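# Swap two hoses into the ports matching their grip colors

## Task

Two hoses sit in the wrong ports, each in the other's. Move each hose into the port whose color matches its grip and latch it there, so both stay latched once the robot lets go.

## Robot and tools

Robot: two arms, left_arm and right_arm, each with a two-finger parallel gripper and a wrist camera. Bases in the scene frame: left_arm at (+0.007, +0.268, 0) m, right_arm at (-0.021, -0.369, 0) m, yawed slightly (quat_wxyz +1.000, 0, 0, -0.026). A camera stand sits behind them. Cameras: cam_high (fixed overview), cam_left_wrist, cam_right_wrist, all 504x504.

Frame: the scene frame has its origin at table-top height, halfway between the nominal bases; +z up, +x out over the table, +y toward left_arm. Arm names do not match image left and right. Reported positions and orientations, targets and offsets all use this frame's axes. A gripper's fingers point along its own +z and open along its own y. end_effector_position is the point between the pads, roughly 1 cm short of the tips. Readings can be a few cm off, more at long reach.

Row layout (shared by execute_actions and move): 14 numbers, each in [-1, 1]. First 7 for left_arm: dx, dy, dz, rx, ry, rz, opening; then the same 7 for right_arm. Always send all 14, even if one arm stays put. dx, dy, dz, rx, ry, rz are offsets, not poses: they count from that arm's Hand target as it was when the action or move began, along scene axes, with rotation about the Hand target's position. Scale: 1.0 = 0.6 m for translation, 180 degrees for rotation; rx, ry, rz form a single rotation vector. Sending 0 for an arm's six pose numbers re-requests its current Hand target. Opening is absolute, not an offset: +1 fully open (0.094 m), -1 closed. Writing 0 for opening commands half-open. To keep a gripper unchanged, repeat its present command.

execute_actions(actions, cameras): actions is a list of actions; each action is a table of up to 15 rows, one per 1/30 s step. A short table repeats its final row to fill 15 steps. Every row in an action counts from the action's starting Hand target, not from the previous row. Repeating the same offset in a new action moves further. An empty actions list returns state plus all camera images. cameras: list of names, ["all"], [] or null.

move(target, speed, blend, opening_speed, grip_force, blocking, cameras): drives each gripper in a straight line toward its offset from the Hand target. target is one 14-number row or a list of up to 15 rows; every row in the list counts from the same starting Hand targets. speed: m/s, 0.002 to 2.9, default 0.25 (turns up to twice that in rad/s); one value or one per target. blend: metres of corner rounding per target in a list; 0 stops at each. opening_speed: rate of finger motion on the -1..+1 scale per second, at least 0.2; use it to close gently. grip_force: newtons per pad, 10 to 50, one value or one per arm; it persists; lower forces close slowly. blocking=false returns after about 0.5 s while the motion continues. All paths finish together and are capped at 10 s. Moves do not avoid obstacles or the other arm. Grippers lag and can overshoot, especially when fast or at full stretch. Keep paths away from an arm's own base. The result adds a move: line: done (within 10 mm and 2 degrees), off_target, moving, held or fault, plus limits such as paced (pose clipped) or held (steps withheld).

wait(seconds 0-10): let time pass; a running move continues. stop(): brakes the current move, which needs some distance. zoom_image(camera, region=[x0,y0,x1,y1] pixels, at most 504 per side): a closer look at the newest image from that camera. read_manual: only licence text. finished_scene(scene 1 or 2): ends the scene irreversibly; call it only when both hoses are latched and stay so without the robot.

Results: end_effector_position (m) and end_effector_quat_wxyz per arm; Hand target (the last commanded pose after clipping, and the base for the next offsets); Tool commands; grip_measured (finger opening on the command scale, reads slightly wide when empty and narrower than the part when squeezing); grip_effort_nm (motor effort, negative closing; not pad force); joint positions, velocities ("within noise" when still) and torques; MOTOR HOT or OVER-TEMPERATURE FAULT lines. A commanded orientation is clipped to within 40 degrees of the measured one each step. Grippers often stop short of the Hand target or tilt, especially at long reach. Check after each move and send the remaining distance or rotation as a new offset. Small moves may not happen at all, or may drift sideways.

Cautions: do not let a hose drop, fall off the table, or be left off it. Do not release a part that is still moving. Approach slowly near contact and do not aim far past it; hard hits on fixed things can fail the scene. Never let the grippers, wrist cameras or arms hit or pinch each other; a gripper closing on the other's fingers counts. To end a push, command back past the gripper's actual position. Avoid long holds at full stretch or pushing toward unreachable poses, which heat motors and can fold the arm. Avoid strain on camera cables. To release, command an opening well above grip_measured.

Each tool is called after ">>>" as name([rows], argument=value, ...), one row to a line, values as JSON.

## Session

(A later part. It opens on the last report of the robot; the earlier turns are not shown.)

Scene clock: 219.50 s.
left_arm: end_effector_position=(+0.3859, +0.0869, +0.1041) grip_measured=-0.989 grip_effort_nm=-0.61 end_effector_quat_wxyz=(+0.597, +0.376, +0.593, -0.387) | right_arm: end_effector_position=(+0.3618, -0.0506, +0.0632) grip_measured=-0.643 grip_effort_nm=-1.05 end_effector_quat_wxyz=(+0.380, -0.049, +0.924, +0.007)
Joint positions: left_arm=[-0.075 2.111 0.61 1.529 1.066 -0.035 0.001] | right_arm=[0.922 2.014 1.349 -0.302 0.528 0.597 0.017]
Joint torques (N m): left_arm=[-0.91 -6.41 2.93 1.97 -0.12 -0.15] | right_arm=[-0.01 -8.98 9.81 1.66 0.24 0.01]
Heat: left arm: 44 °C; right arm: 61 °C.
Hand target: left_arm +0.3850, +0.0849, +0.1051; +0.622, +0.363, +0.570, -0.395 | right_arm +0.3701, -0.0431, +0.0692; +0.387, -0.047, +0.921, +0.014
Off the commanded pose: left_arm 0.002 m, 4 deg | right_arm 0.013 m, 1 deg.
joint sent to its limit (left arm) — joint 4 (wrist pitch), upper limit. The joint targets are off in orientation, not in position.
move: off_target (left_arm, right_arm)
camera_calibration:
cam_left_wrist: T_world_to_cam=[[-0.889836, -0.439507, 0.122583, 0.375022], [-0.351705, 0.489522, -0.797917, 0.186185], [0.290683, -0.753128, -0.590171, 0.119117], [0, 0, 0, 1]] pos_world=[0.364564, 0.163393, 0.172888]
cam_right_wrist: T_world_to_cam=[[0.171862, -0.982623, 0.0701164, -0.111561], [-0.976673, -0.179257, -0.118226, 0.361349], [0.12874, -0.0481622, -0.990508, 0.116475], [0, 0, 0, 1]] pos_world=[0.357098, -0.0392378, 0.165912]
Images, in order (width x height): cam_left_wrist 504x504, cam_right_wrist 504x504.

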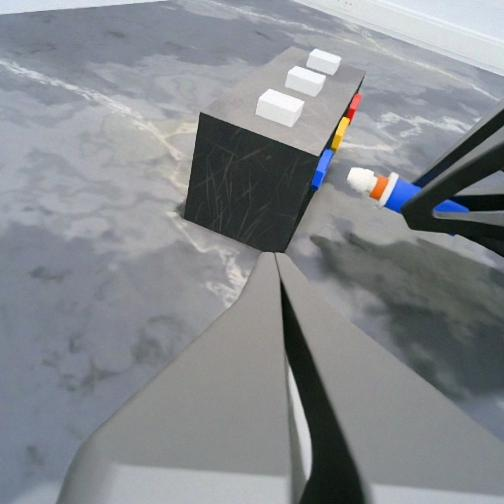

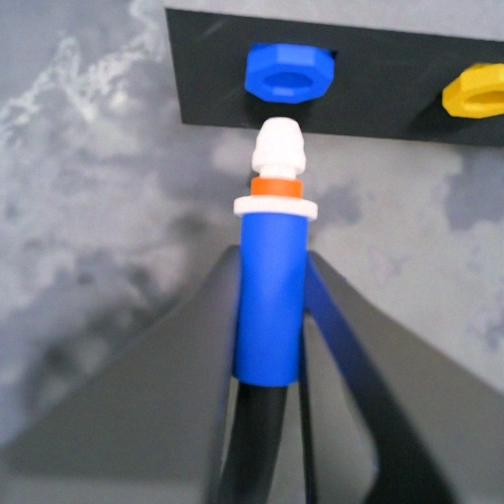

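>>> move(target=[0,0,0,0,0,0,-1,0.042,-0.003,-0.0075,0,0,0,-0.95], speed=0.08, cameras=["cam_left_wrist","cam_right_wrist"])

>>> zoom_image(camera="cam_left_wrist", region=[270, 80, 450, 260])

Scene clock: 220.80 s.
left_arm: end_effector_position=(+0.3859, +0.0869, +0.1041) grip_measured=-0.989 grip_effort_nm=-0.61 end_effector_quat_wxyz=(+0.597, +0.376, +0.593, -0.387) | right_arm: end_effector_position=(+0.3847, -0.0520, +0.0597) grip_measured=-0.643 grip_effort_nm=-1.05 end_effector_quat_wxyz=(+0.378, -0.050, +0.925, +0.006)
Joint positions: left_arm=[-0.075 2.111 0.61 1.529 1.066 -0.035 0.001] | right_arm=[0.878 2.068 1.415 -0.3 0.501 0.554 0.017]
Joint torques (N m): left_arm=[-0.88 -6.41 2.92 1.98 -0.12 -0.14] | right_arm=[-0.28 -9.1 9.76 1.79 0.19 0]
Heat: left arm: 44 °C; right arm: 61 °C.
Hand target: left_arm +0.3850, +0.0849, +0.1051; +0.622, +0.363, +0.570, -0.395 | right_arm +0.3952, -0.0449, +0.0646; +0.387, -0.047, +0.921, +0.014
Off the commanded pose: left_arm 0.002 m, 4 deg | right_arm 0.014 m, 2 deg.
joint sent to its limit (left arm) — joint 4 (wrist pitch), upper limit. The joint targets are off in orientation, not in position.
move: off_target (left_arm, right_arm)
camera_calibration:
cam_left_wrist: T_world_to_cam=[[-0.889836, -0.439507, 0.122583, 0.375022], [-0.351705, 0.489522, -0.797917, 0.186185], [0.290683, -0.753128, -0.590171, 0.119117], [0, 0, 0, 1]] pos_world=[0.364564, 0.163393, 0.172888]
cam_right_wrist: T_world_to_cam=[[0.173283, -0.982162, 0.0730081, -0.117316], [-0.977018, -0.180771, -0.112953, 0.382817], [0.124136, -0.0517573, -0.990914, 0.111623], [0, 0, 0, 1]] pos_world=[0.380491, -0.0402438, 0.162415]
Images, in order (width x height): cam_left_wrist 504x504, cam_right_wrist 504x504.

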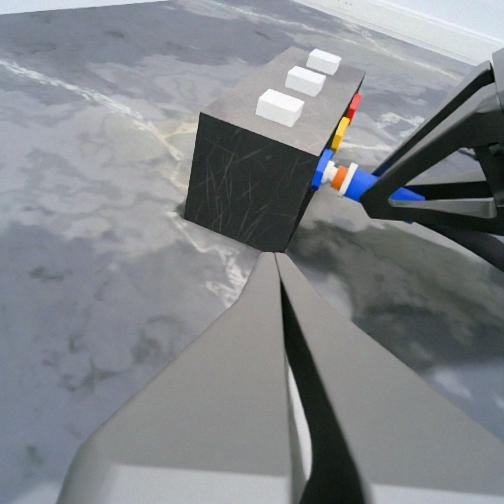

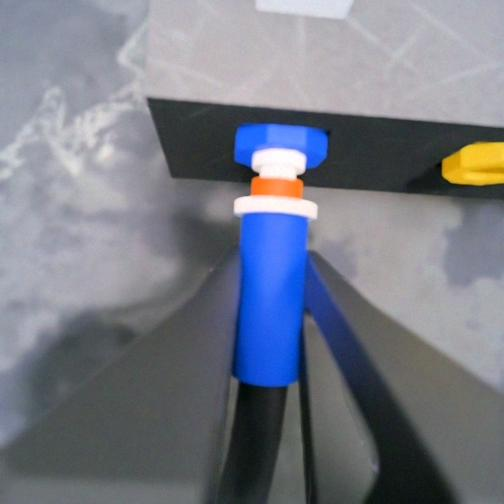

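Scaled by 2.800 from the camera's 504x504 image, which has a finer 720x720 frame.

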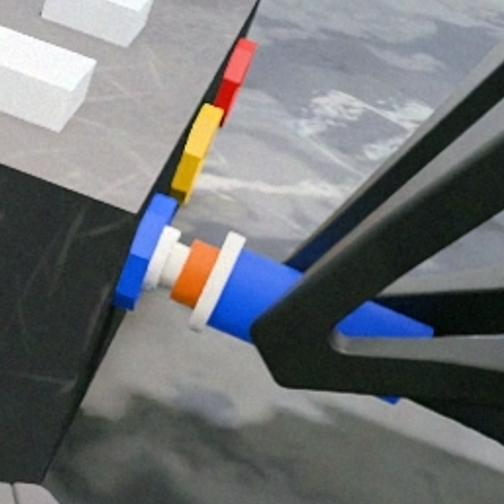

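>>> move(target=[0,0,0,0,0,0,-1, 0.04,0.005,0.005,0,0,0,-0.95], speed=0.1, cameras=["cam_left_wrist","cam_right_wrist"])

Scene clock: 222.33 s.
left_arm: end_effector_position=(+0.3859, +0.0869, +0.1041) grip_measured=-0.989 grip_effort_nm=-0.61 end_effector_quat_wxyz=(+0.597, +0.376, +0.593, -0.387) | right_arm: end_effector_position=(+0.3878, -0.0520, +0.0611) grip_measured=-0.643 grip_effort_nm=-1.05 end_effector_quat_wxyz=(+0.356, -0.068, +0.932, -0.011)
Joint positions: left_arm=[-0.075 2.111 0.61 1.529 1.066 -0.035 0.001] | right_arm=[0.869 2.096 1.498 -0.405 0.485 0.528 0.017]
Joint torques (N m): left_arm=[-0.88 -6.39 2.91 1.98 -0.11 -0.15] | right_arm=[-2.52 -7.71 10.59 2.62 0.17 -0.04]
Heat: left arm: 44 °C; right arm: 60 °C.
Hand target: left_arm +0.3850, +0.0849, +0.1051; +0.622, +0.363, +0.570, -0.395 | right_arm +0.4193, -0.0418, +0.0677; +0.387, -0.047, +0.921, +0.014
Off the commanded pose: left_arm 0.002 m, 4 deg | right_arm 0.034 m, 5 deg.
joint sent to its limit (left arm) — joint 4 (wrist pitch), upper limit. The joint targets are off in orientation, not in position.
move: off_target (left_arm, right_arm)
camera_calibration:
cam_left_wrist: T_world_to_cam=[[-0.889836, -0.439507, 0.122583, 0.375022], [-0.351705, 0.489522, -0.797917, 0.186185], [0.290683, -0.753128, -0.590171, 0.119117], [0, 0, 0, 1]] pos_world=[0.364564, 0.163393, 0.172888]
cam_right_wrist: T_world_to_cam=[[0.196208, -0.9743, 0.110643, -0.128744], [-0.977091, -0.203751, -0.0614776, 0.381653], [0.0824413, -0.096046, -0.991957, 0.126558], [0, 0, 0, 1]] pos_world=[0.387736, -0.0355178, 0.163248]
Images, in order (width x height): cam_left_wrist 504x504, cam_right_wrist 504x504.

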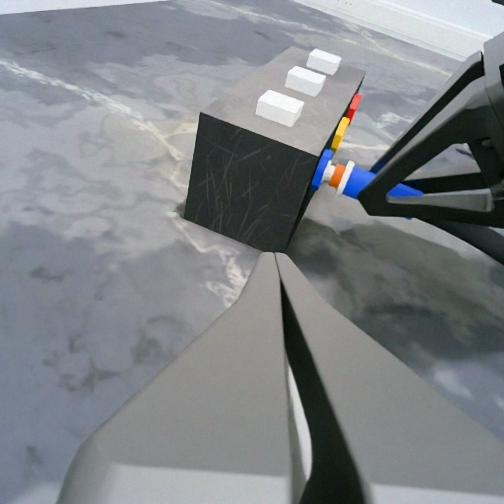

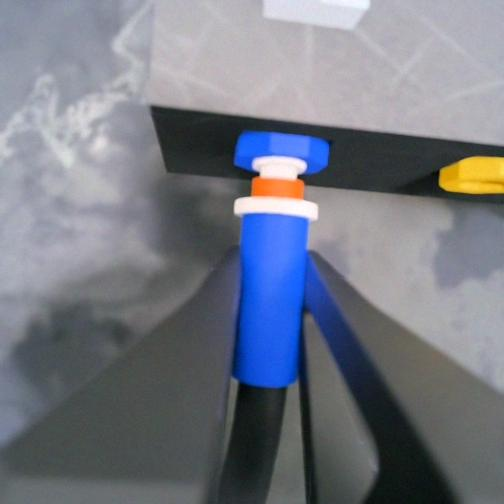

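>>> zoom_image(camera="cam_left_wrist", region=[270, 80, 450, 260])

>>> zoom_image(camera="cam_right_wrist", region=[200, 100, 360, 260])

Scaled by 2.800 from the camera's 504x504 image, which has a finer 720x720 frame.

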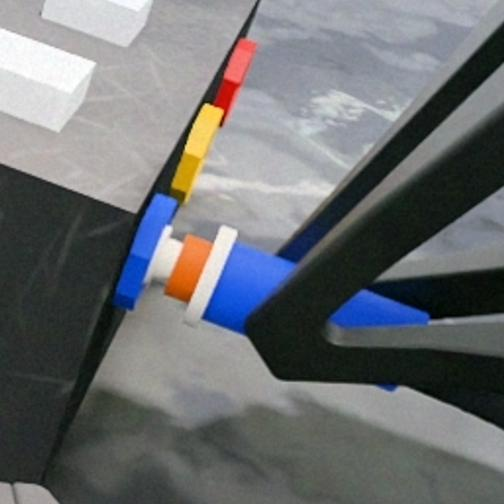

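Scaled by 3.150 from the camera's 504x504 image, which has a finer 720x720 frame.

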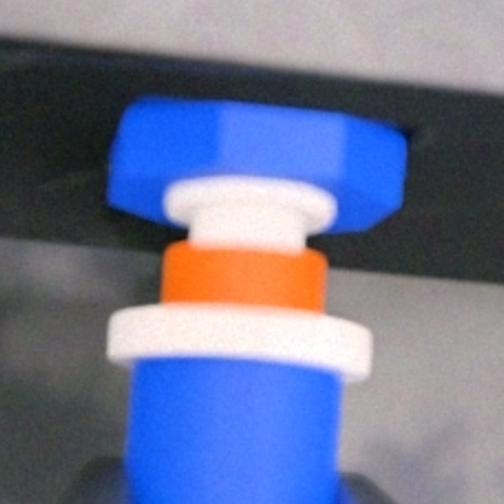

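>>> move(target=[0,0,0,0,0,0,-1, 0.05,0.006,0.003,0.0024,-0.0195,0,-0.95], speed=0.1, cameras=["cam_left_wrist","cam_right_wrist"])

>>> zoom_image(camera="cam_left_wrist", region=[270, 80, 450, 260])

>>> zoom_image(camera="cam_right_wrist", region=[200, 100, 360, 260])

Scene clock: 223.73 s.
left_arm: end_effector_position=(+0.3859, +0.0869, +0.1041) grip_measured=-0.989 grip_effort_nm=-0.61 end_effector_quat_wxyz=(+0.597, +0.376, +0.593, -0.387) | right_arm: end_effector_position=(+0.3906, -0.0534, +0.0533) grip_measured=-0.644 grip_effort_nm=-1.05 end_effector_quat_wxyz=(+0.344, -0.087, +0.935, -0.022)
Joint positions: left_arm=[-0.075 2.111 0.61 1.529 1.066 -0.035 0.001] | right_arm=[0.859 2.122 1.521 -0.426 0.471 0.489 0.017]
Joint torques (N m): left_arm=[-0.91 -6.41 2.91 1.98 -0.12 -0.15] | right_arm=[-4.14 -7.17 11.69 3.62 0.48 -0.14]
Heat: left arm: 44 °C; right arm: 60 °C.
Hand target: left_arm +0.3850, +0.0849, +0.1051; +0.622, +0.363, +0.570, -0.395 | right_arm +0.4493, -0.0383, +0.0693; +0.415, -0.046, +0.908, +0.016
Off the commanded pose: left_arm 0.002 m, 4 deg | right_arm 0.063 m, 11 deg.
joint sent to its limit (left arm) — joint 4 (wrist pitch), upper limit. The joint targets are off in orientation, not in position.
move: off_target (left_arm, right_arm)
camera_calibration:
cam_left_wrist: T_world_to_cam=[[-0.889836, -0.439507, 0.122583, 0.375022], [-0.351705, 0.489522, -0.797917, 0.186185], [0.290683, -0.753128, -0.590171, 0.119117], [0, 0, 0, 1]] pos_world=[0.364564, 0.163393, 0.172888]
cam_right_wrist: T_world_to_cam=[[0.224976, -0.964405, 0.138953, -0.141976], [-0.972385, -0.231309, -0.0310378, 0.378668], [0.0620742, -0.128133, -0.989812, 0.124563], [0, 0, 0, 1]] pos_world=[0.39242, -0.0333725, 0.154775]
Images, in order (width x height): cam_left_wrist 504x504, cam_right_wrist 504x504.

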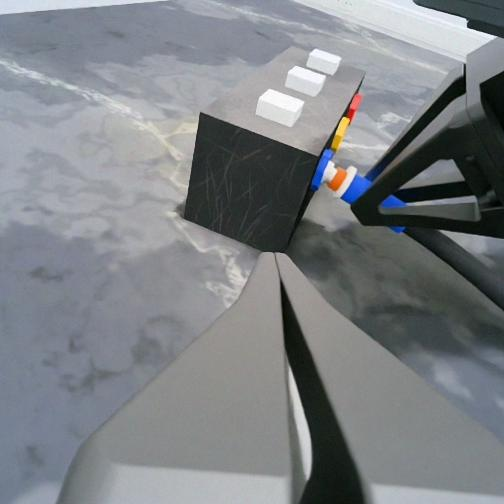

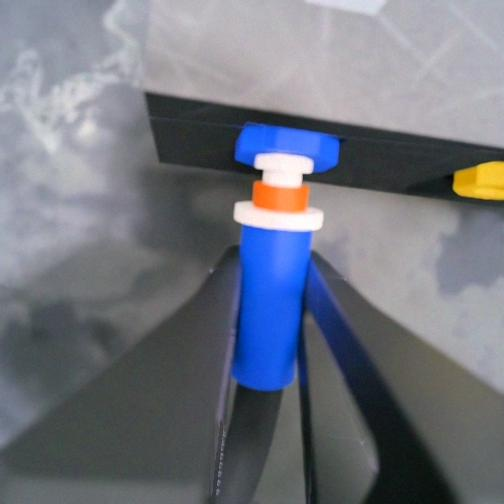

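Scaled by 2.800 from the camera's 504x504 image, which has a finer 720x720 frame.

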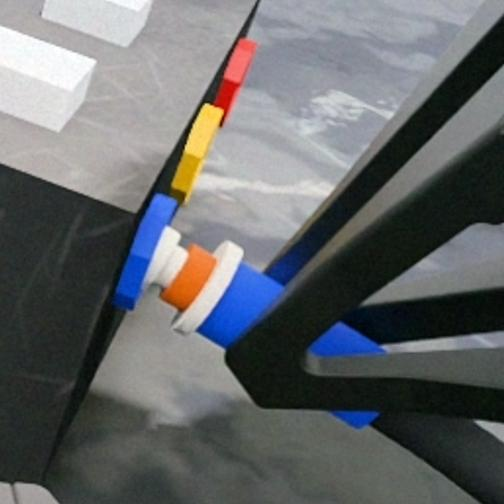

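Scaled by 3.150 from the camera's 504x504 image, which has a finer 720x720 frame.

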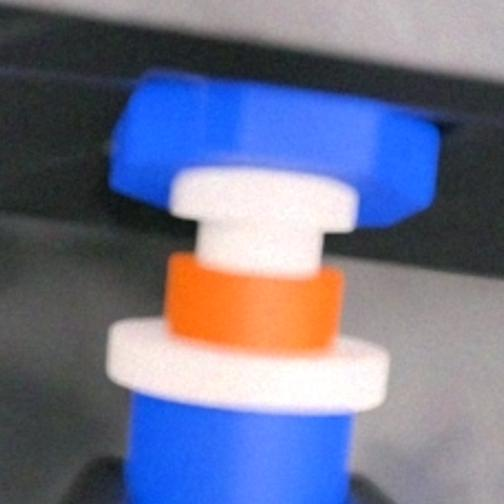

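>>> move(target=[0,0,0,0,0,0,-1, 0,0,0.03,0.0047,-0.0386,0,-0.95], speed=0.1, cameras=["cam_left_wrist","cam_right_wrist"])

>>> zoom_image(camera="cam_left_wrist", region=[270, 80, 450, 260])

>>> zoom_image(camera="cam_right_wrist", region=[200, 100, 360, 260])

Scene clock: 225.37 s.
left_arm: end_effector_position=(+0.3859, +0.0869, +0.1041) grip_measured=-0.989 grip_effort_nm=-0.61 end_effector_quat_wxyz=(+0.597, +0.376, +0.593, -0.387) | right_arm: end_effector_position=(+0.3912, -0.0532, +0.0538) grip_measured=-0.644 grip_effort_nm=-1.05 end_effector_quat_wxyz=(+0.357, -0.090, +0.929, -0.032)
Joint positions: left_arm=[-0.075 2.111 0.61 1.529 1.066 -0.035 0.001] | right_arm=[0.868 2.122 1.507 -0.399 0.505 0.476 0.017]
Joint torques (N m): left_arm=[-0.91 -6.42 2.92 1.98 -0.12 -0.15] | right_arm=[-3.25 -11.28 7.05 4.49 0.86 -0.23]
Heat: left arm: 44 °C; right arm: 60 °C.
Hand target: left_arm +0.3850, +0.0849, +0.1051; +0.622, +0.363, +0.570, -0.395 | right_arm +0.4492, -0.0382, +0.0873; +0.470, -0.044, +0.881, +0.020
Off the commanded pose: left_arm 0.002 m, 4 deg | right_arm 0.069 m, 16 deg.
joint sent to its limit (left arm) — joint 4 (wrist pitch), upper limit. The joint targets are off in orientation, not in position.
move: off_target (left_arm, right_arm)
camera_calibration:
cam_left_wrist: T_world_to_cam=[[-0.889836, -0.439507, 0.122583, 0.375022], [-0.351705, 0.489522, -0.797917, 0.186185], [0.290683, -0.753128, -0.590171, 0.119117], [0, 0, 0, 1]] pos_world=[0.364564, 0.163393, 0.172888]
cam_right_wrist: T_world_to_cam=[[0.221605, -0.961281, 0.1638, -0.141879], [-0.970797, -0.233314, -0.0558366, 0.379924], [0.0918915, -0.146643, -0.984912, 0.112127], [0, 0, 0, 1]] pos_world=[0.389966, -0.0313012, 0.154888]
Images, in order (width x height): cam_left_wrist 504x504, cam_right_wrist 504x504.

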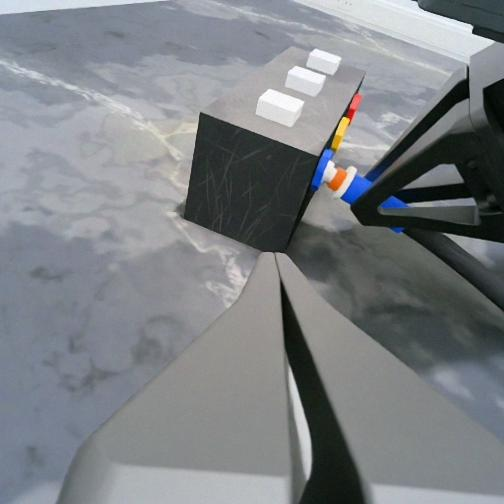

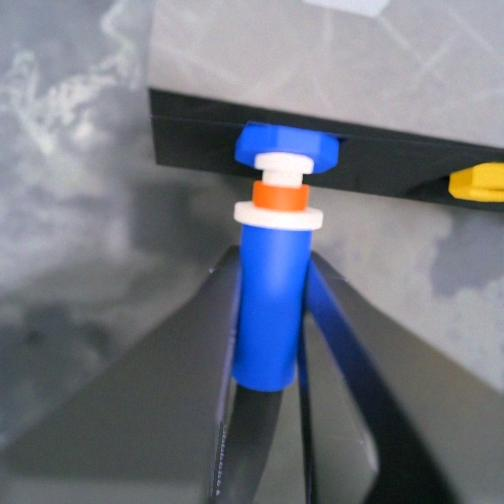

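Scaled by 2.800 from the camera's 504x504 image, which has a finer 720x720 frame.

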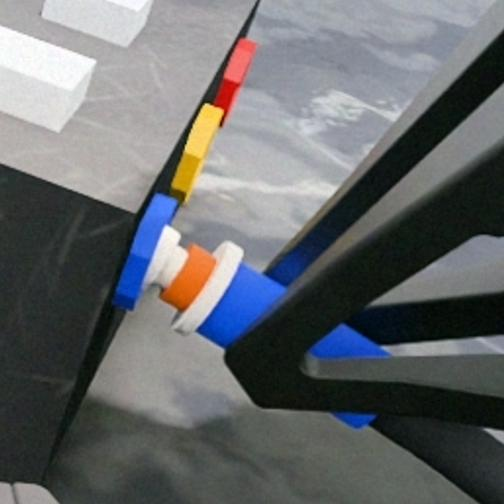

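Scaled by 3.150 from the camera's 504x504 image, which has a finer 720x720 frame.

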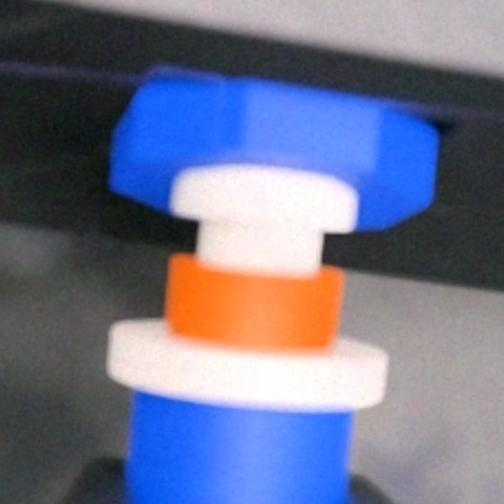

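>>> move(target=[0,0,0,0,0,0,-1, -0.02,0,0.06,0.0024,-0.0195,0,-0.95], speed=0.1, cameras=["cam_left_wrist","cam_right_wrist"])

>>> zoom_image(camera="cam_left_wrist", region=[270, 80, 450, 260])

>>> zoom_image(camera="cam_right_wrist", region=[200, 100, 360, 260])

Scene clock: 226.50 s.
left_arm: end_effector_position=(+0.3859, +0.0869, +0.1041) grip_measured=-0.989 grip_effort_nm=-0.61 end_effector_quat_wxyz=(+0.597, +0.376, +0.593, -0.387) | right_arm: end_effector_position=(+0.3907, -0.0535, +0.0556) grip_measured=-0.644 grip_effort_nm=-1.04 end_effector_quat_wxyz=(+0.380, -0.093, +0.920, -0.029)
Joint positions: left_arm=[-0.075 2.111 0.61 1.529 1.066 -0.035 0.001] | right_arm=[0.876 2.099 1.444 -0.311 0.53 0.453 0.017]
Joint torques (N m): left_arm=[-0.91 -6.39 2.93 1.98 -0.12 -0.15] | right_arm=[-1.52 -16.44 7.72 3.96 1.07 -0.16]
Heat: left arm: 44 °C; right arm: 61 °C.
Hand target: left_arm +0.3850, +0.0849, +0.1051; +0.622, +0.363, +0.570, -0.395 | right_arm +0.4373, -0.0384, +0.1235; +0.497, -0.043, +0.866, +0.022
Off the commanded pose: left_arm 0.002 m, 4 deg | right_arm 0.084 m, 17 deg.
joint sent to its limit (left arm) — joint 4 (wrist pitch), upper limit. The joint targets are off in orientation, not in position.
move: off_target (left_arm, right_arm)
camera_calibration:
cam_left_wrist: T_world_to_cam=[[-0.889836, -0.439507, 0.122583, 0.375022], [-0.351705, 0.489522, -0.797917, 0.186185], [0.290683, -0.753128, -0.590171, 0.119117], [0, 0, 0, 1]] pos_world=[0.364564, 0.163393, 0.172888]
cam_right_wrist: T_world_to_cam=[[0.224035, -0.959741, 0.169429, -0.143461], [-0.96431, -0.243471, -0.104057, 0.379207], [0.141118, -0.140069, -0.980034, 0.09471], [0, 0, 0, 1]] pos_world=[0.384448, -0.0320929, 0.156584]
Images, in order (width x height): cam_left_wrist 504x504, cam_right_wrist 504x504.

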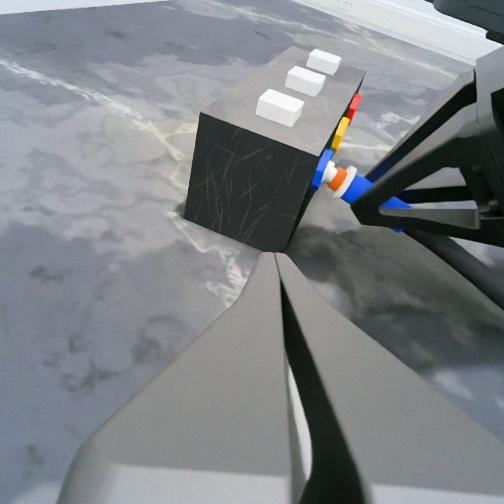

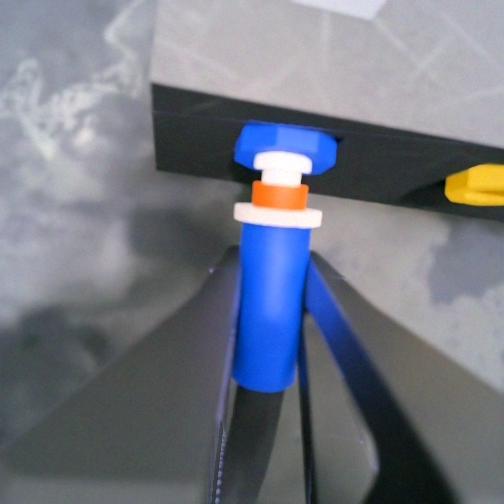

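Scaled by 2.800 from the camera's 504x504 image, which has a finer 720x720 frame.

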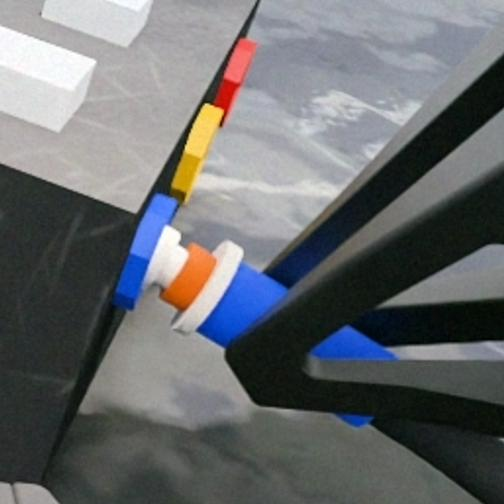

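Scaled by 3.150 from the camera's 504x504 image, which has a finer 720x720 frame.

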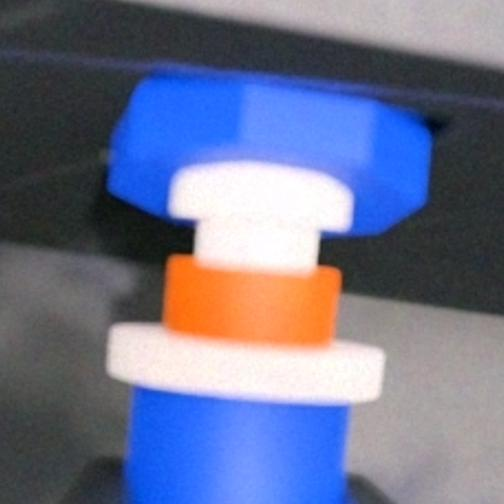

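>>> move(target=[0,0,0,0,0,0,-1, -0.06,-0.0085,-0.01,0,0,0,-0.95], speed=0.1, cameras=["cam_left_wrist"])

>>> zoom_image(camera="cam_left_wrist", region=[270, 80, 450, 260])

Scene clock: 227.77 s.
left_arm: end_effector_position=(+0.3859, +0.0869, +0.1041) grip_measured=-0.989 grip_effort_nm=-0.61 end_effector_quat_wxyz=(+0.597, +0.376, +0.593, -0.387) | right_arm: end_effector_position=(+0.3868, -0.0511, +0.0556) grip_measured=-0.644 grip_effort_nm=-1.05 end_effector_quat_wxyz=(+0.427, -0.079, +0.901, -0.013)
Joint positions: left_arm=[-0.075 2.111 0.61 1.529 1.066 -0.035 0.001] | right_arm=[0.899 2.067 1.317 -0.113 0.58 0.453 0.017]
Joint torques (N m): left_arm=[-0.9 -6.39 2.91 1.98 -0.12 -0.14] | right_arm=[0.68 -18.04 6.56 2.77 0.88 0.07]
Heat: left arm: 44 °C; right arm: 62 °C.
Hand target: left_arm +0.3850, +0.0849, +0.1051; +0.622, +0.363, +0.570, -0.395 | right_arm +0.4013, -0.0433, +0.1174; +0.497, -0.043, +0.867, +0.022
Off the commanded pose: left_arm 0.002 m, 4 deg | right_arm 0.064 m, 11 deg.
joint sent to its limit (left arm) — joint 4 (wrist pitch), upper limit. The joint targets are off in orientation, not in position.
move: off_target (left_arm, right_arm)
camera_calibration:
cam_left_wrist: T_world_to_cam=[[-0.889836, -0.439507, 0.122583, 0.375022], [-0.351705, 0.489522, -0.797917, 0.186185], [0.290683, -0.753128, -0.590171, 0.119117], [0, 0, 0, 1]] pos_world=[0.364564, 0.163393, 0.172888]
Images, in order (width x height): cam_left_wrist 504x504.

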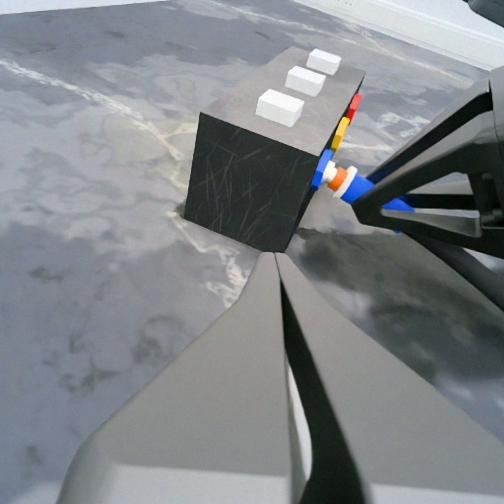

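Scaled by 2.800 from the camera's 504x504 image, which has a finer 720x720 frame.

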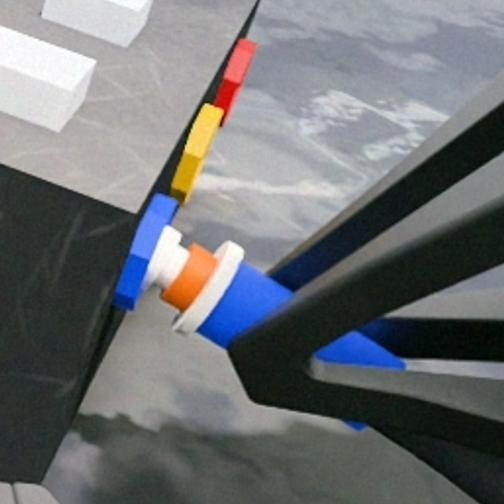

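>>> move(target=[0,0,0,0,0,0,-1, -0.04,-0.005,0.0,0,0,0,-0.95], speed=0.1, cameras=["cam_left_wrist"])

>>> zoom_image(camera="cam_left_wrist", region=[270, 80, 450, 260])

Scene clock: 228.97 s.
left_arm: end_effector_position=(+0.3859, +0.0869, +0.1041) grip_measured=-0.989 grip_effort_nm=-0.61 end_effector_quat_wxyz=(+0.597, +0.376, +0.593, -0.387) | right_arm: end_effector_position=(+0.3768, -0.0456, +0.0978) grip_measured=-0.644 grip_effort_nm=-1.05 end_effector_quat_wxyz=(+0.478, -0.060, +0.876, +0.007)
Joint positions: left_arm=[-0.075 2.111 0.61 1.529 1.066 -0.035 0.001] | right_arm=[0.941 1.967 1.257 -0.043 0.652 0.463 0.017]
Joint torques (N m): left_arm=[-0.91 -6.41 2.92 1.98 -0.12 -0.15] | right_arm=[0.34 -13.35 5.5 2.19 0.43 0.2]
Heat: left arm: 44 °C; right arm: 62 °C.
Hand target: left_arm +0.3850, +0.0849, +0.1051; +0.622, +0.363, +0.570, -0.395 | right_arm +0.3773, -0.0465, +0.1174; +0.497, -0.043, +0.867, +0.022
Off the commanded pose: left_arm 0.002 m, 4 deg | right_arm 0.020 m, 4 deg.
joint sent to its limit (left arm) — joint 4 (wrist pitch), upper limit. The joint targets are off in orientation, not in position.
move: off_target (left_arm, right_arm)
camera_calibration:
cam_left_wrist: T_world_to_cam=[[-0.889836, -0.439507, 0.122583, 0.375022], [-0.351705, 0.489522, -0.797917, 0.186185], [0.290683, -0.753128, -0.590171, 0.119117], [0, 0, 0, 1]] pos_world=[0.364564, 0.163393, 0.172888]
Images, in order (width x height): cam_left_wrist 504x504.

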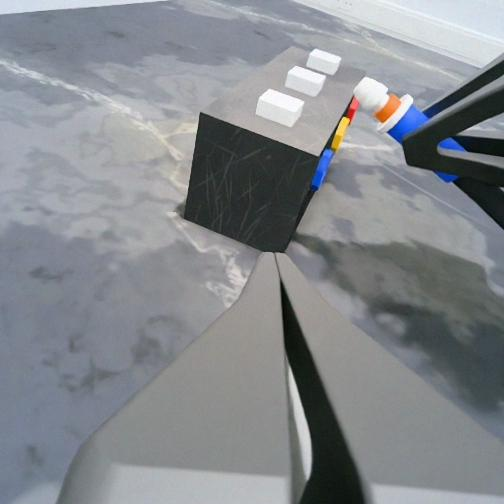

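Scaled by 2.800 from the camera's 504x504 image, which has a finer 720x720 frame.

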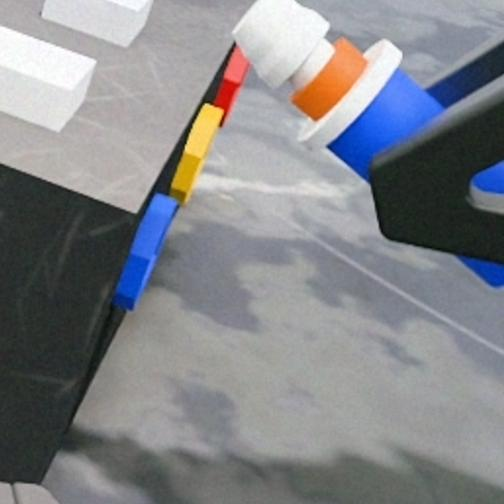

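>>> move(target=[0,0,0,0,0,0,-1, -0.0422,-0.005,-0.04,-0.0156,0.1268,0,-0.95], speed=0.15, cameras=["cam_left_wrist","cam_right_wrist"])

>>> zoom_image(camera="cam_left_wrist", region=[270, 80, 450, 260])

Scene clock: 231.97 s.
left_arm: end_effector_position=(+0.3859, +0.0869, +0.1041) grip_measured=-0.989 grip_effort_nm=-0.61 end_effector_quat_wxyz=(+0.597, +0.376, +0.593, -0.387) | right_arm: end_effector_position=(+0.3437, -0.0564, +0.0865) grip_measured=-0.644 grip_effort_nm=-1.04 end_effector_quat_wxyz=(+0.307, -0.060, +0.950, -0.002)
Joint positions: left_arm=[-0.075 2.111 0.61 1.529 1.066 -0.035 0.001] | right_arm=[0.914 1.987 1.502 -0.623 0.435 0.631 0.017]
Joint torques (N m): left_arm=[-0.9 -6.39 2.92 1.98 -0.12 -0.14] | right_arm=[-0.05 -9.03 10.15 1.35 0.2 0.19]
Heat: left arm: 44 °C; right arm: 62 °C.
Hand target: left_arm +0.3850, +0.0849, +0.1051; +0.622, +0.363, +0.570, -0.395 | right_arm +0.3519, -0.0494, +0.0934; +0.314, -0.050, +0.948, +0.009
Off the commanded pose: left_arm 0.002 m, 4 deg | right_arm 0.013 m, 2 deg.
joint sent to its limit (left arm) — joint 4 (wrist pitch), upper limit. The joint targets are off in orientation, not in position.
move: off_target (left_arm, right_arm)
camera_calibration:
cam_left_wrist: T_world_to_cam=[[-0.889836, -0.439507, 0.122583, 0.375022], [-0.351705, 0.489522, -0.797917, 0.186185], [0.290683, -0.753128, -0.590171, 0.119117], [0, 0, 0, 1]] pos_world=[0.364564, 0.163393, 0.172888]
cam_right_wrist: T_world_to_cam=[[0.19482, -0.978023, 0.0742707, -0.123723], [-0.980576, -0.192455, 0.0378479, 0.332447], [-0.0227224, -0.0802016, -0.99652, 0.192415], [0, 0, 0, 1]] pos_world=[0.354466, -0.0415908, 0.188352]
Images, in order (width x height): cam_left_wrist 504x504, cam_right_wrist 504x504.

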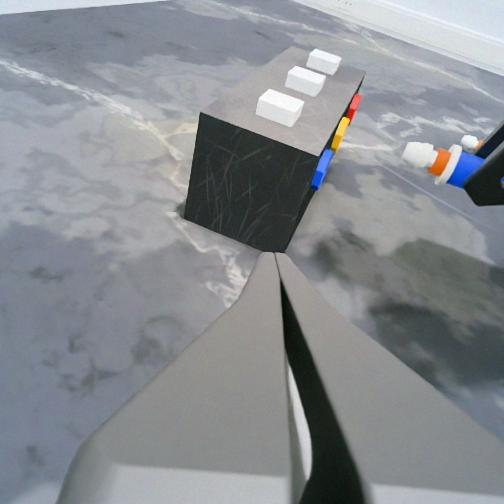

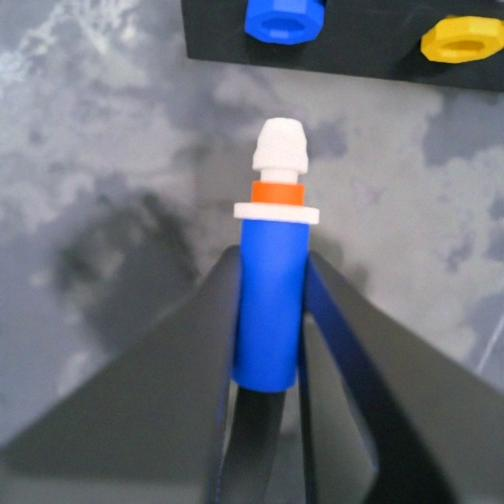

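Scaled by 2.800 from the camera's 504x504 image, which has a finer 720x720 frame.

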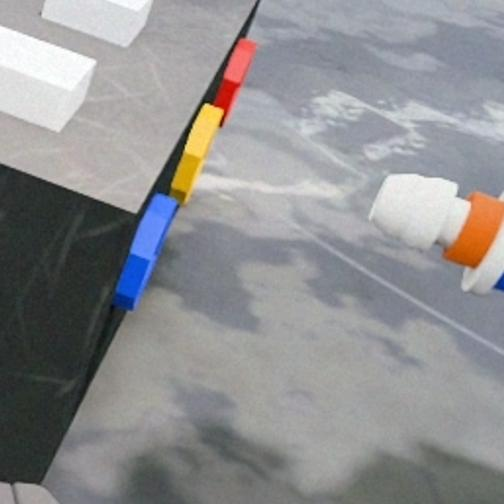

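>>> move(target=[0,0,0,0,0,0,-1, 0.020,0.002,-0.048,0.003,-0.0248,0,-0.95], speed=0.15, cameras=["cam_left_wrist","cam_right_wrist"])

>>> zoom_image(camera="cam_left_wrist", region=[290, 100, 440, 250])

Scene clock: 233.73 s.
left_arm: end_effector_position=(+0.3859, +0.0869, +0.1041) grip_measured=-0.989 grip_effort_nm=-0.61 end_effector_quat_wxyz=(+0.597, +0.376, +0.593, -0.387) | right_arm: end_effector_position=(+0.3602, -0.0453, +0.0698) grip_measured=-0.644 grip_effort_nm=-1.05 end_effector_quat_wxyz=(+0.346, -0.050, +0.937, +0.018)
Joint positions: left_arm=[-0.075 2.111 0.61 1.529 1.066 -0.035 0.001] | right_arm=[0.911 2.024 1.435 -0.424 0.462 0.619 0.017]
Joint torques (N m): left_arm=[-0.92 -6.41 2.92 1.97 -0.11 -0.14] | right_arm=[-0.25 -9.66 5.85 1.8 0.4 0]
Heat: left arm: 43 °C; right arm: 62 °C.
Hand target: left_arm +0.3850, +0.0849, +0.1051; +0.622, +0.363, +0.570, -0.395 | right_arm +0.3639, -0.0481, +0.0646; +0.351, -0.049, +0.935, +0.011
Off the commanded pose: left_arm 0.002 m, 4 deg | right_arm 0.007 m, 1 deg.
joint sent to its limit (left arm) — joint 4 (wrist pitch), upper limit. The joint targets are off in orientation, not in position.
move: off_target (left_arm)
camera_calibration:
cam_left_wrist: T_world_to_cam=[[-0.889836, -0.439507, 0.122583, 0.375022], [-0.351705, 0.489522, -0.797917, 0.186185], [0.290683, -0.753128, -0.590171, 0.119117], [0, 0, 0, 1]] pos_world=[0.364564, 0.163393, 0.172888]
cam_right_wrist: T_world_to_cam=[[0.184568, -0.981951, 0.0413126, -0.109082], [-0.981179, -0.186525, -0.0499648, 0.358044], [0.0567689, -0.0313131, -0.997896, 0.150627], [0, 0, 0, 1]] pos_world=[0.362888, -0.0356127, 0.172706]
Images, in order (width x height): cam_left_wrist 504x504, cam_right_wrist 504x504.

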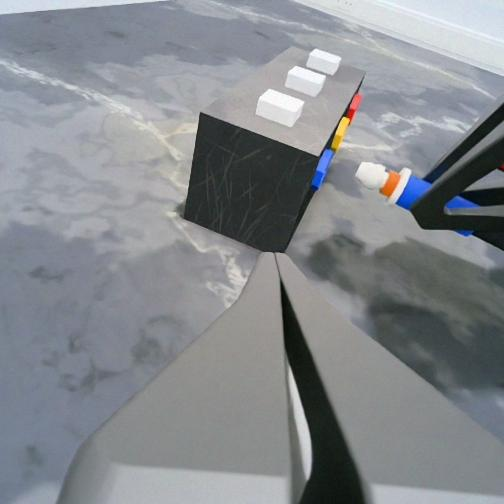

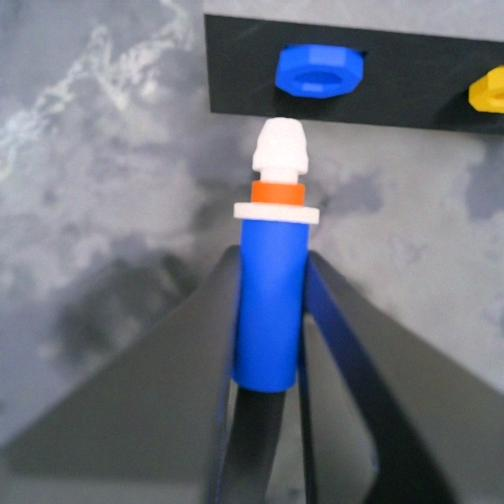

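Scaled by 3.360 from the camera's 504x504 image, which has a finer 720x720 frame.

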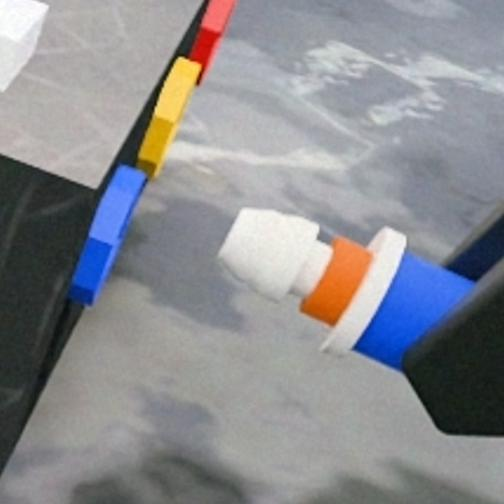

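>>> move([
  [0,0,0,0,0,0,-1, -0.015,-0.030,-0.011,-0.0014,0.0110,0,-0.95],
  [0,0,0,0,0,0,-1, 0.004,-0.013,-0.011,-0.0014,0.0110,0,-0.95],
], speed=0.15, cameras=["cam_left_wrist","cam_right_wrist"])

>>> zoom_image(camera="cam_left_wrist", region=[290, 100, 440, 250])

Scene clock: 235.20 s.
left_arm: end_effector_position=(+0.3859, +0.0869, +0.1041) grip_measured=-0.989 grip_effort_nm=-0.61 end_effector_quat_wxyz=(+0.597, +0.376, +0.593, -0.387) | right_arm: end_effector_position=(+0.3575, -0.0631, +0.0516) grip_measured=-0.644 grip_effort_nm=-1.05 end_effector_quat_wxyz=(+0.327, -0.051, +0.944, +0.002)
Joint positions: left_arm=[-0.075 2.111 0.61 1.529 1.066 -0.035 0.001] | right_arm=[0.886 2.024 1.385 -0.421 0.447 0.609 0.017]
Joint torques (N m): left_arm=[-0.9 -6.39 2.92 1.98 -0.12 -0.14] | right_arm=[-0.13 -9.26 9.59 1.51 0.21 -0.03]
Heat: left arm: 43 °C; right arm: 62 °C.
Hand target: left_arm +0.3850, +0.0849, +0.1051; +0.622, +0.363, +0.570, -0.395 | right_arm +0.3663, -0.0559, +0.0581; +0.335, -0.049, +0.941, +0.010
Off the commanded pose: left_arm 0.002 m, 4 deg | right_arm 0.013 m, 1 deg.
joint sent to its limit (left arm) — joint 4 (wrist pitch), upper limit. The joint targets are off in orientation, not in position.
move: off_target (left_arm, right_arm)
camera_calibration:
cam_left_wrist: T_world_to_cam=[[-0.889836, -0.439507, 0.122583, 0.375022], [-0.351705, 0.489522, -0.797917, 0.186185], [0.290683, -0.753128, -0.590171, 0.119117], [0, 0, 0, 1]] pos_world=[0.364564, 0.163393, 0.172888]
cam_right_wrist: T_world_to_cam=[[0.177586, -0.981893, 0.0659512, -0.12403], [-0.983971, -0.178269, -0.00457256, 0.350357], [0.0162468, -0.0640821, -0.997812, 0.144567], [0, 0, 0, 1]] pos_world=[0.364418, -0.0500627, 0.154033]
Images, in order (width x height): cam_left_wrist 504x504, cam_right_wrist 504x504.

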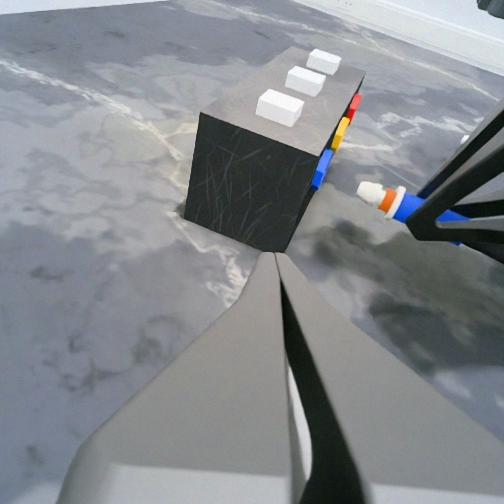

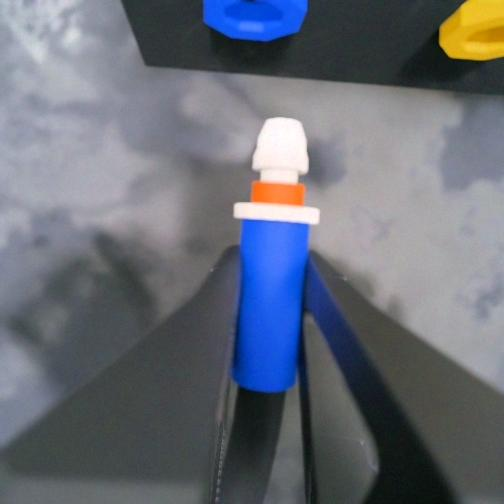

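Scaled by 3.360 from the camera's 504x504 image, which has a finer 720x720 frame.

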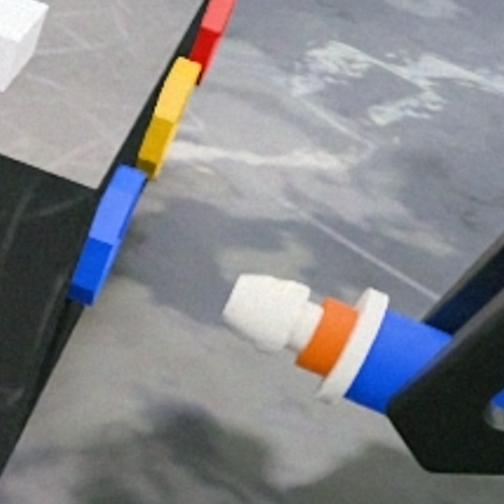

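>>> move(target=[0,0,0,0,0,0,-1, 0.0237,0.016,0.014,0,0,0,-0.95], speed=0.15, cameras=["cam_left_wrist","cam_right_wrist"])

>>> zoom_image(camera="cam_left_wrist", region=[290, 100, 440, 250])

>>> zoom_image(camera="cam_right_wrist", region=[200, 50, 360, 210])

Scene clock: 236.43 s.
left_arm: end_effector_position=(+0.3859, +0.0869, +0.1041) grip_measured=-0.989 grip_effort_nm=-0.60 end_effector_quat_wxyz=(+0.597, +0.376, +0.593, -0.387) | right_arm: end_effector_position=(+0.3720, -0.0530, +0.0611) grip_measured=-0.644 grip_effort_nm=-1.04 end_effector_quat_wxyz=(+0.328, -0.050, +0.943, +0.003)
Joint positions: left_arm=[-0.075 2.111 0.61 1.529 1.066 -0.035 0.001] | right_arm=[0.877 2.069 1.492 -0.474 0.442 0.6 0.017]
Joint torques (N m): left_arm=[-0.91 -6.39 2.92 1.98 -0.12 -0.14] | right_arm=[-0.14 -9.44 9.94 1.46 0.2 0]
Heat: left arm: 43 °C; right arm: 62 °C.
Hand target: left_arm +0.3850, +0.0849, +0.1051; +0.622, +0.363, +0.570, -0.395 | right_arm +0.3805, -0.0465, +0.0664; +0.335, -0.049, +0.941, +0.010
Off the commanded pose: left_arm 0.002 m, 4 deg | right_arm 0.012 m, 1 deg.
joint sent to its limit (left arm) — joint 4 (wrist pitch), upper limit. The joint targets are off in orientation, not in position.
move: off_target (left_arm, right_arm)
camera_calibration:
cam_left_wrist: T_world_to_cam=[[-0.889836, -0.439507, 0.122583, 0.375022], [-0.351705, 0.489522, -0.797917, 0.186185], [0.290683, -0.753128, -0.590171, 0.119117], [0, 0, 0, 1]] pos_world=[0.364564, 0.163393, 0.172888]
cam_right_wrist: T_world_to_cam=[[0.177287, -0.982109, 0.0634944, -0.117046], [-0.983975, -0.178134, -0.00787985, 0.366672], [0.0190494, -0.0610799, -0.997951, 0.153524], [0, 0, 0, 1]] pos_world=[0.378623, -0.0402579, 0.16353]
Images, in order (width x height): cam_left_wrist 504x504, cam_right_wrist 504x504.

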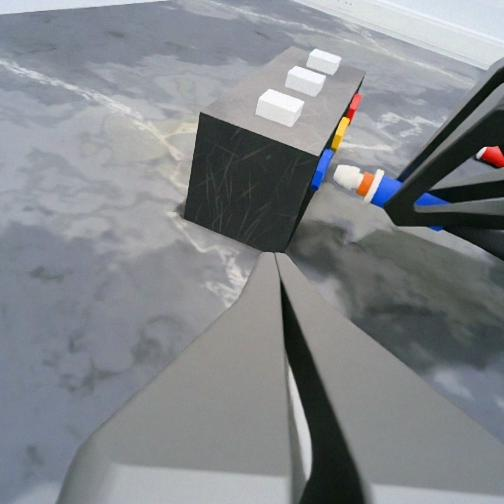

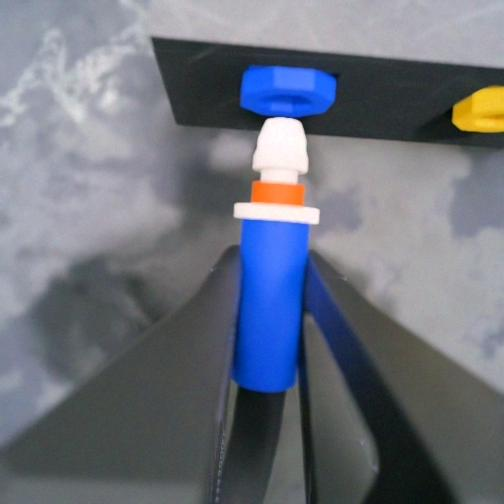

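Scaled by 3.360 from the camera's 504x504 image, which has a finer 720x720 frame.

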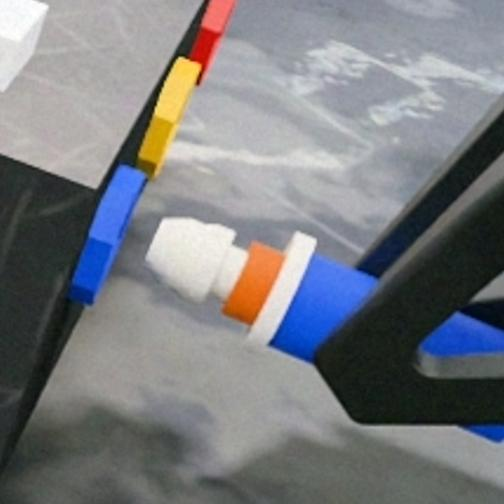

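Scaled by 3.150 from the camera's 504x504 image, which has a finer 720x720 frame.

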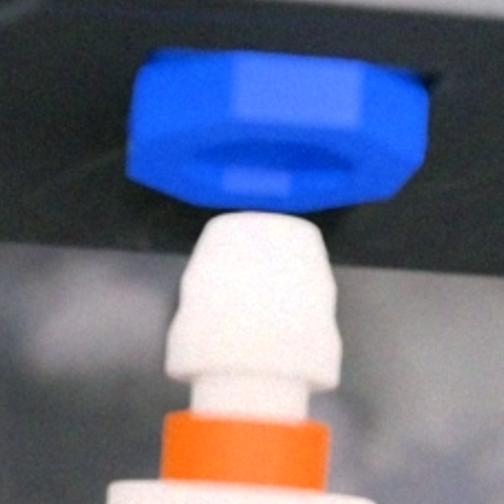

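>>> move(target=[0,0,0,0,0,0,-1, 0.045,0.0054,0.0015,0.0008,-0.006,0,-0.95], speed=0.15, cameras=["cam_left_wrist","cam_right_wrist"])

>>> zoom_image(camera="cam_left_wrist", region=[290, 100, 440, 250])

>>> zoom_image(camera="cam_right_wrist", region=[200, 50, 360, 210])

Scene clock: 237.63 s.
left_arm: end_effector_position=(+0.3859, +0.0869, +0.1041) grip_measured=-0.989 grip_effort_nm=-0.61 end_effector_quat_wxyz=(+0.597, +0.376, +0.593, -0.387) | right_arm: end_effector_position=(+0.3876, -0.0517, +0.0599) grip_measured=-0.644 grip_effort_nm=-1.04 end_effector_quat_wxyz=(+0.322, -0.058, +0.945, -0.004)
Joint positions: left_arm=[-0.075 2.111 0.61 1.529 1.066 -0.035 0.001] | right_arm=[0.853 2.122 1.575 -0.512 0.43 0.564 0.017]
Joint torques (N m): left_arm=[-0.92 -6.41 2.93 1.98 -0.12 -0.14] | right_arm=[-1.11 -9.16 10.54 1.97 0.23 -0.05]
Heat: left arm: 43 °C; right arm: 62 °C.
Hand target: left_arm +0.3850, +0.0849, +0.1051; +0.622, +0.363, +0.570, -0.395 | right_arm +0.4076, -0.0432, +0.0673; +0.344, -0.049, +0.938, +0.011
Off the commanded pose: left_arm 0.002 m, 4 deg | right_arm 0.023 m, 3 deg.
joint sent to its limit (left arm) — joint 4 (wrist pitch), upper limit. The joint targets are off in orientation, not in position.
move: off_target (left_arm, right_arm)
camera_calibration:
cam_left_wrist: T_world_to_cam=[[-0.889836, -0.439507, 0.122583, 0.375022], [-0.351705, 0.489522, -0.797917, 0.186185], [0.290683, -0.753128, -0.590171, 0.119117], [0, 0, 0, 1]] pos_world=[0.364564, 0.163393, 0.172888]
cam_right_wrist: T_world_to_cam=[[0.187805, -0.978856, 0.0810584, -0.123479], [-0.982171, -0.187859, 0.00702792, 0.380195], [0.0083482, -0.0809331, -0.996685, 0.155123], [0, 0, 0, 1]] pos_world=[0.395311, -0.036891, 0.161946]
Images, in order (width x height): cam_left_wrist 504x504, cam_right_wrist 504x504.

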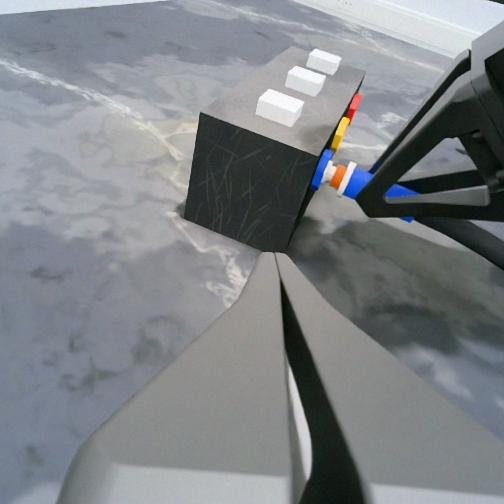

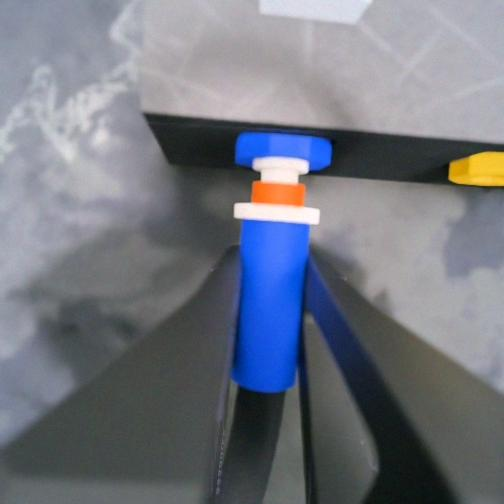

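Scaled by 3.360 from the camera's 504x504 image, which has a finer 720x720 frame.

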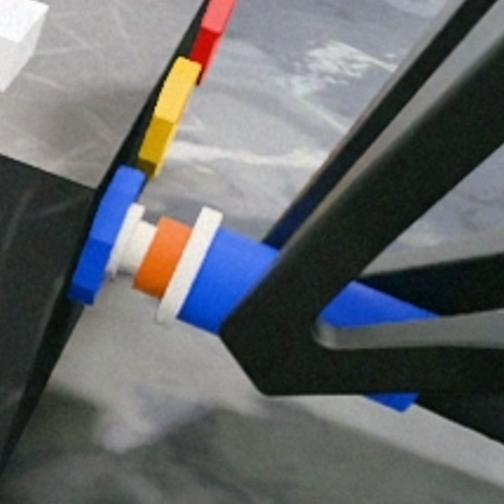

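Scaled by 3.150 from the camera's 504x504 image, which has a finer 720x720 frame.

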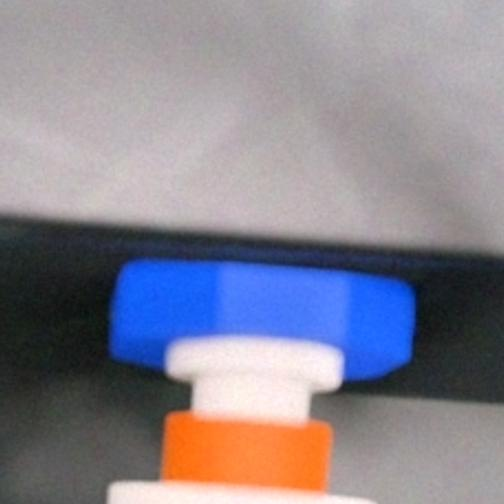

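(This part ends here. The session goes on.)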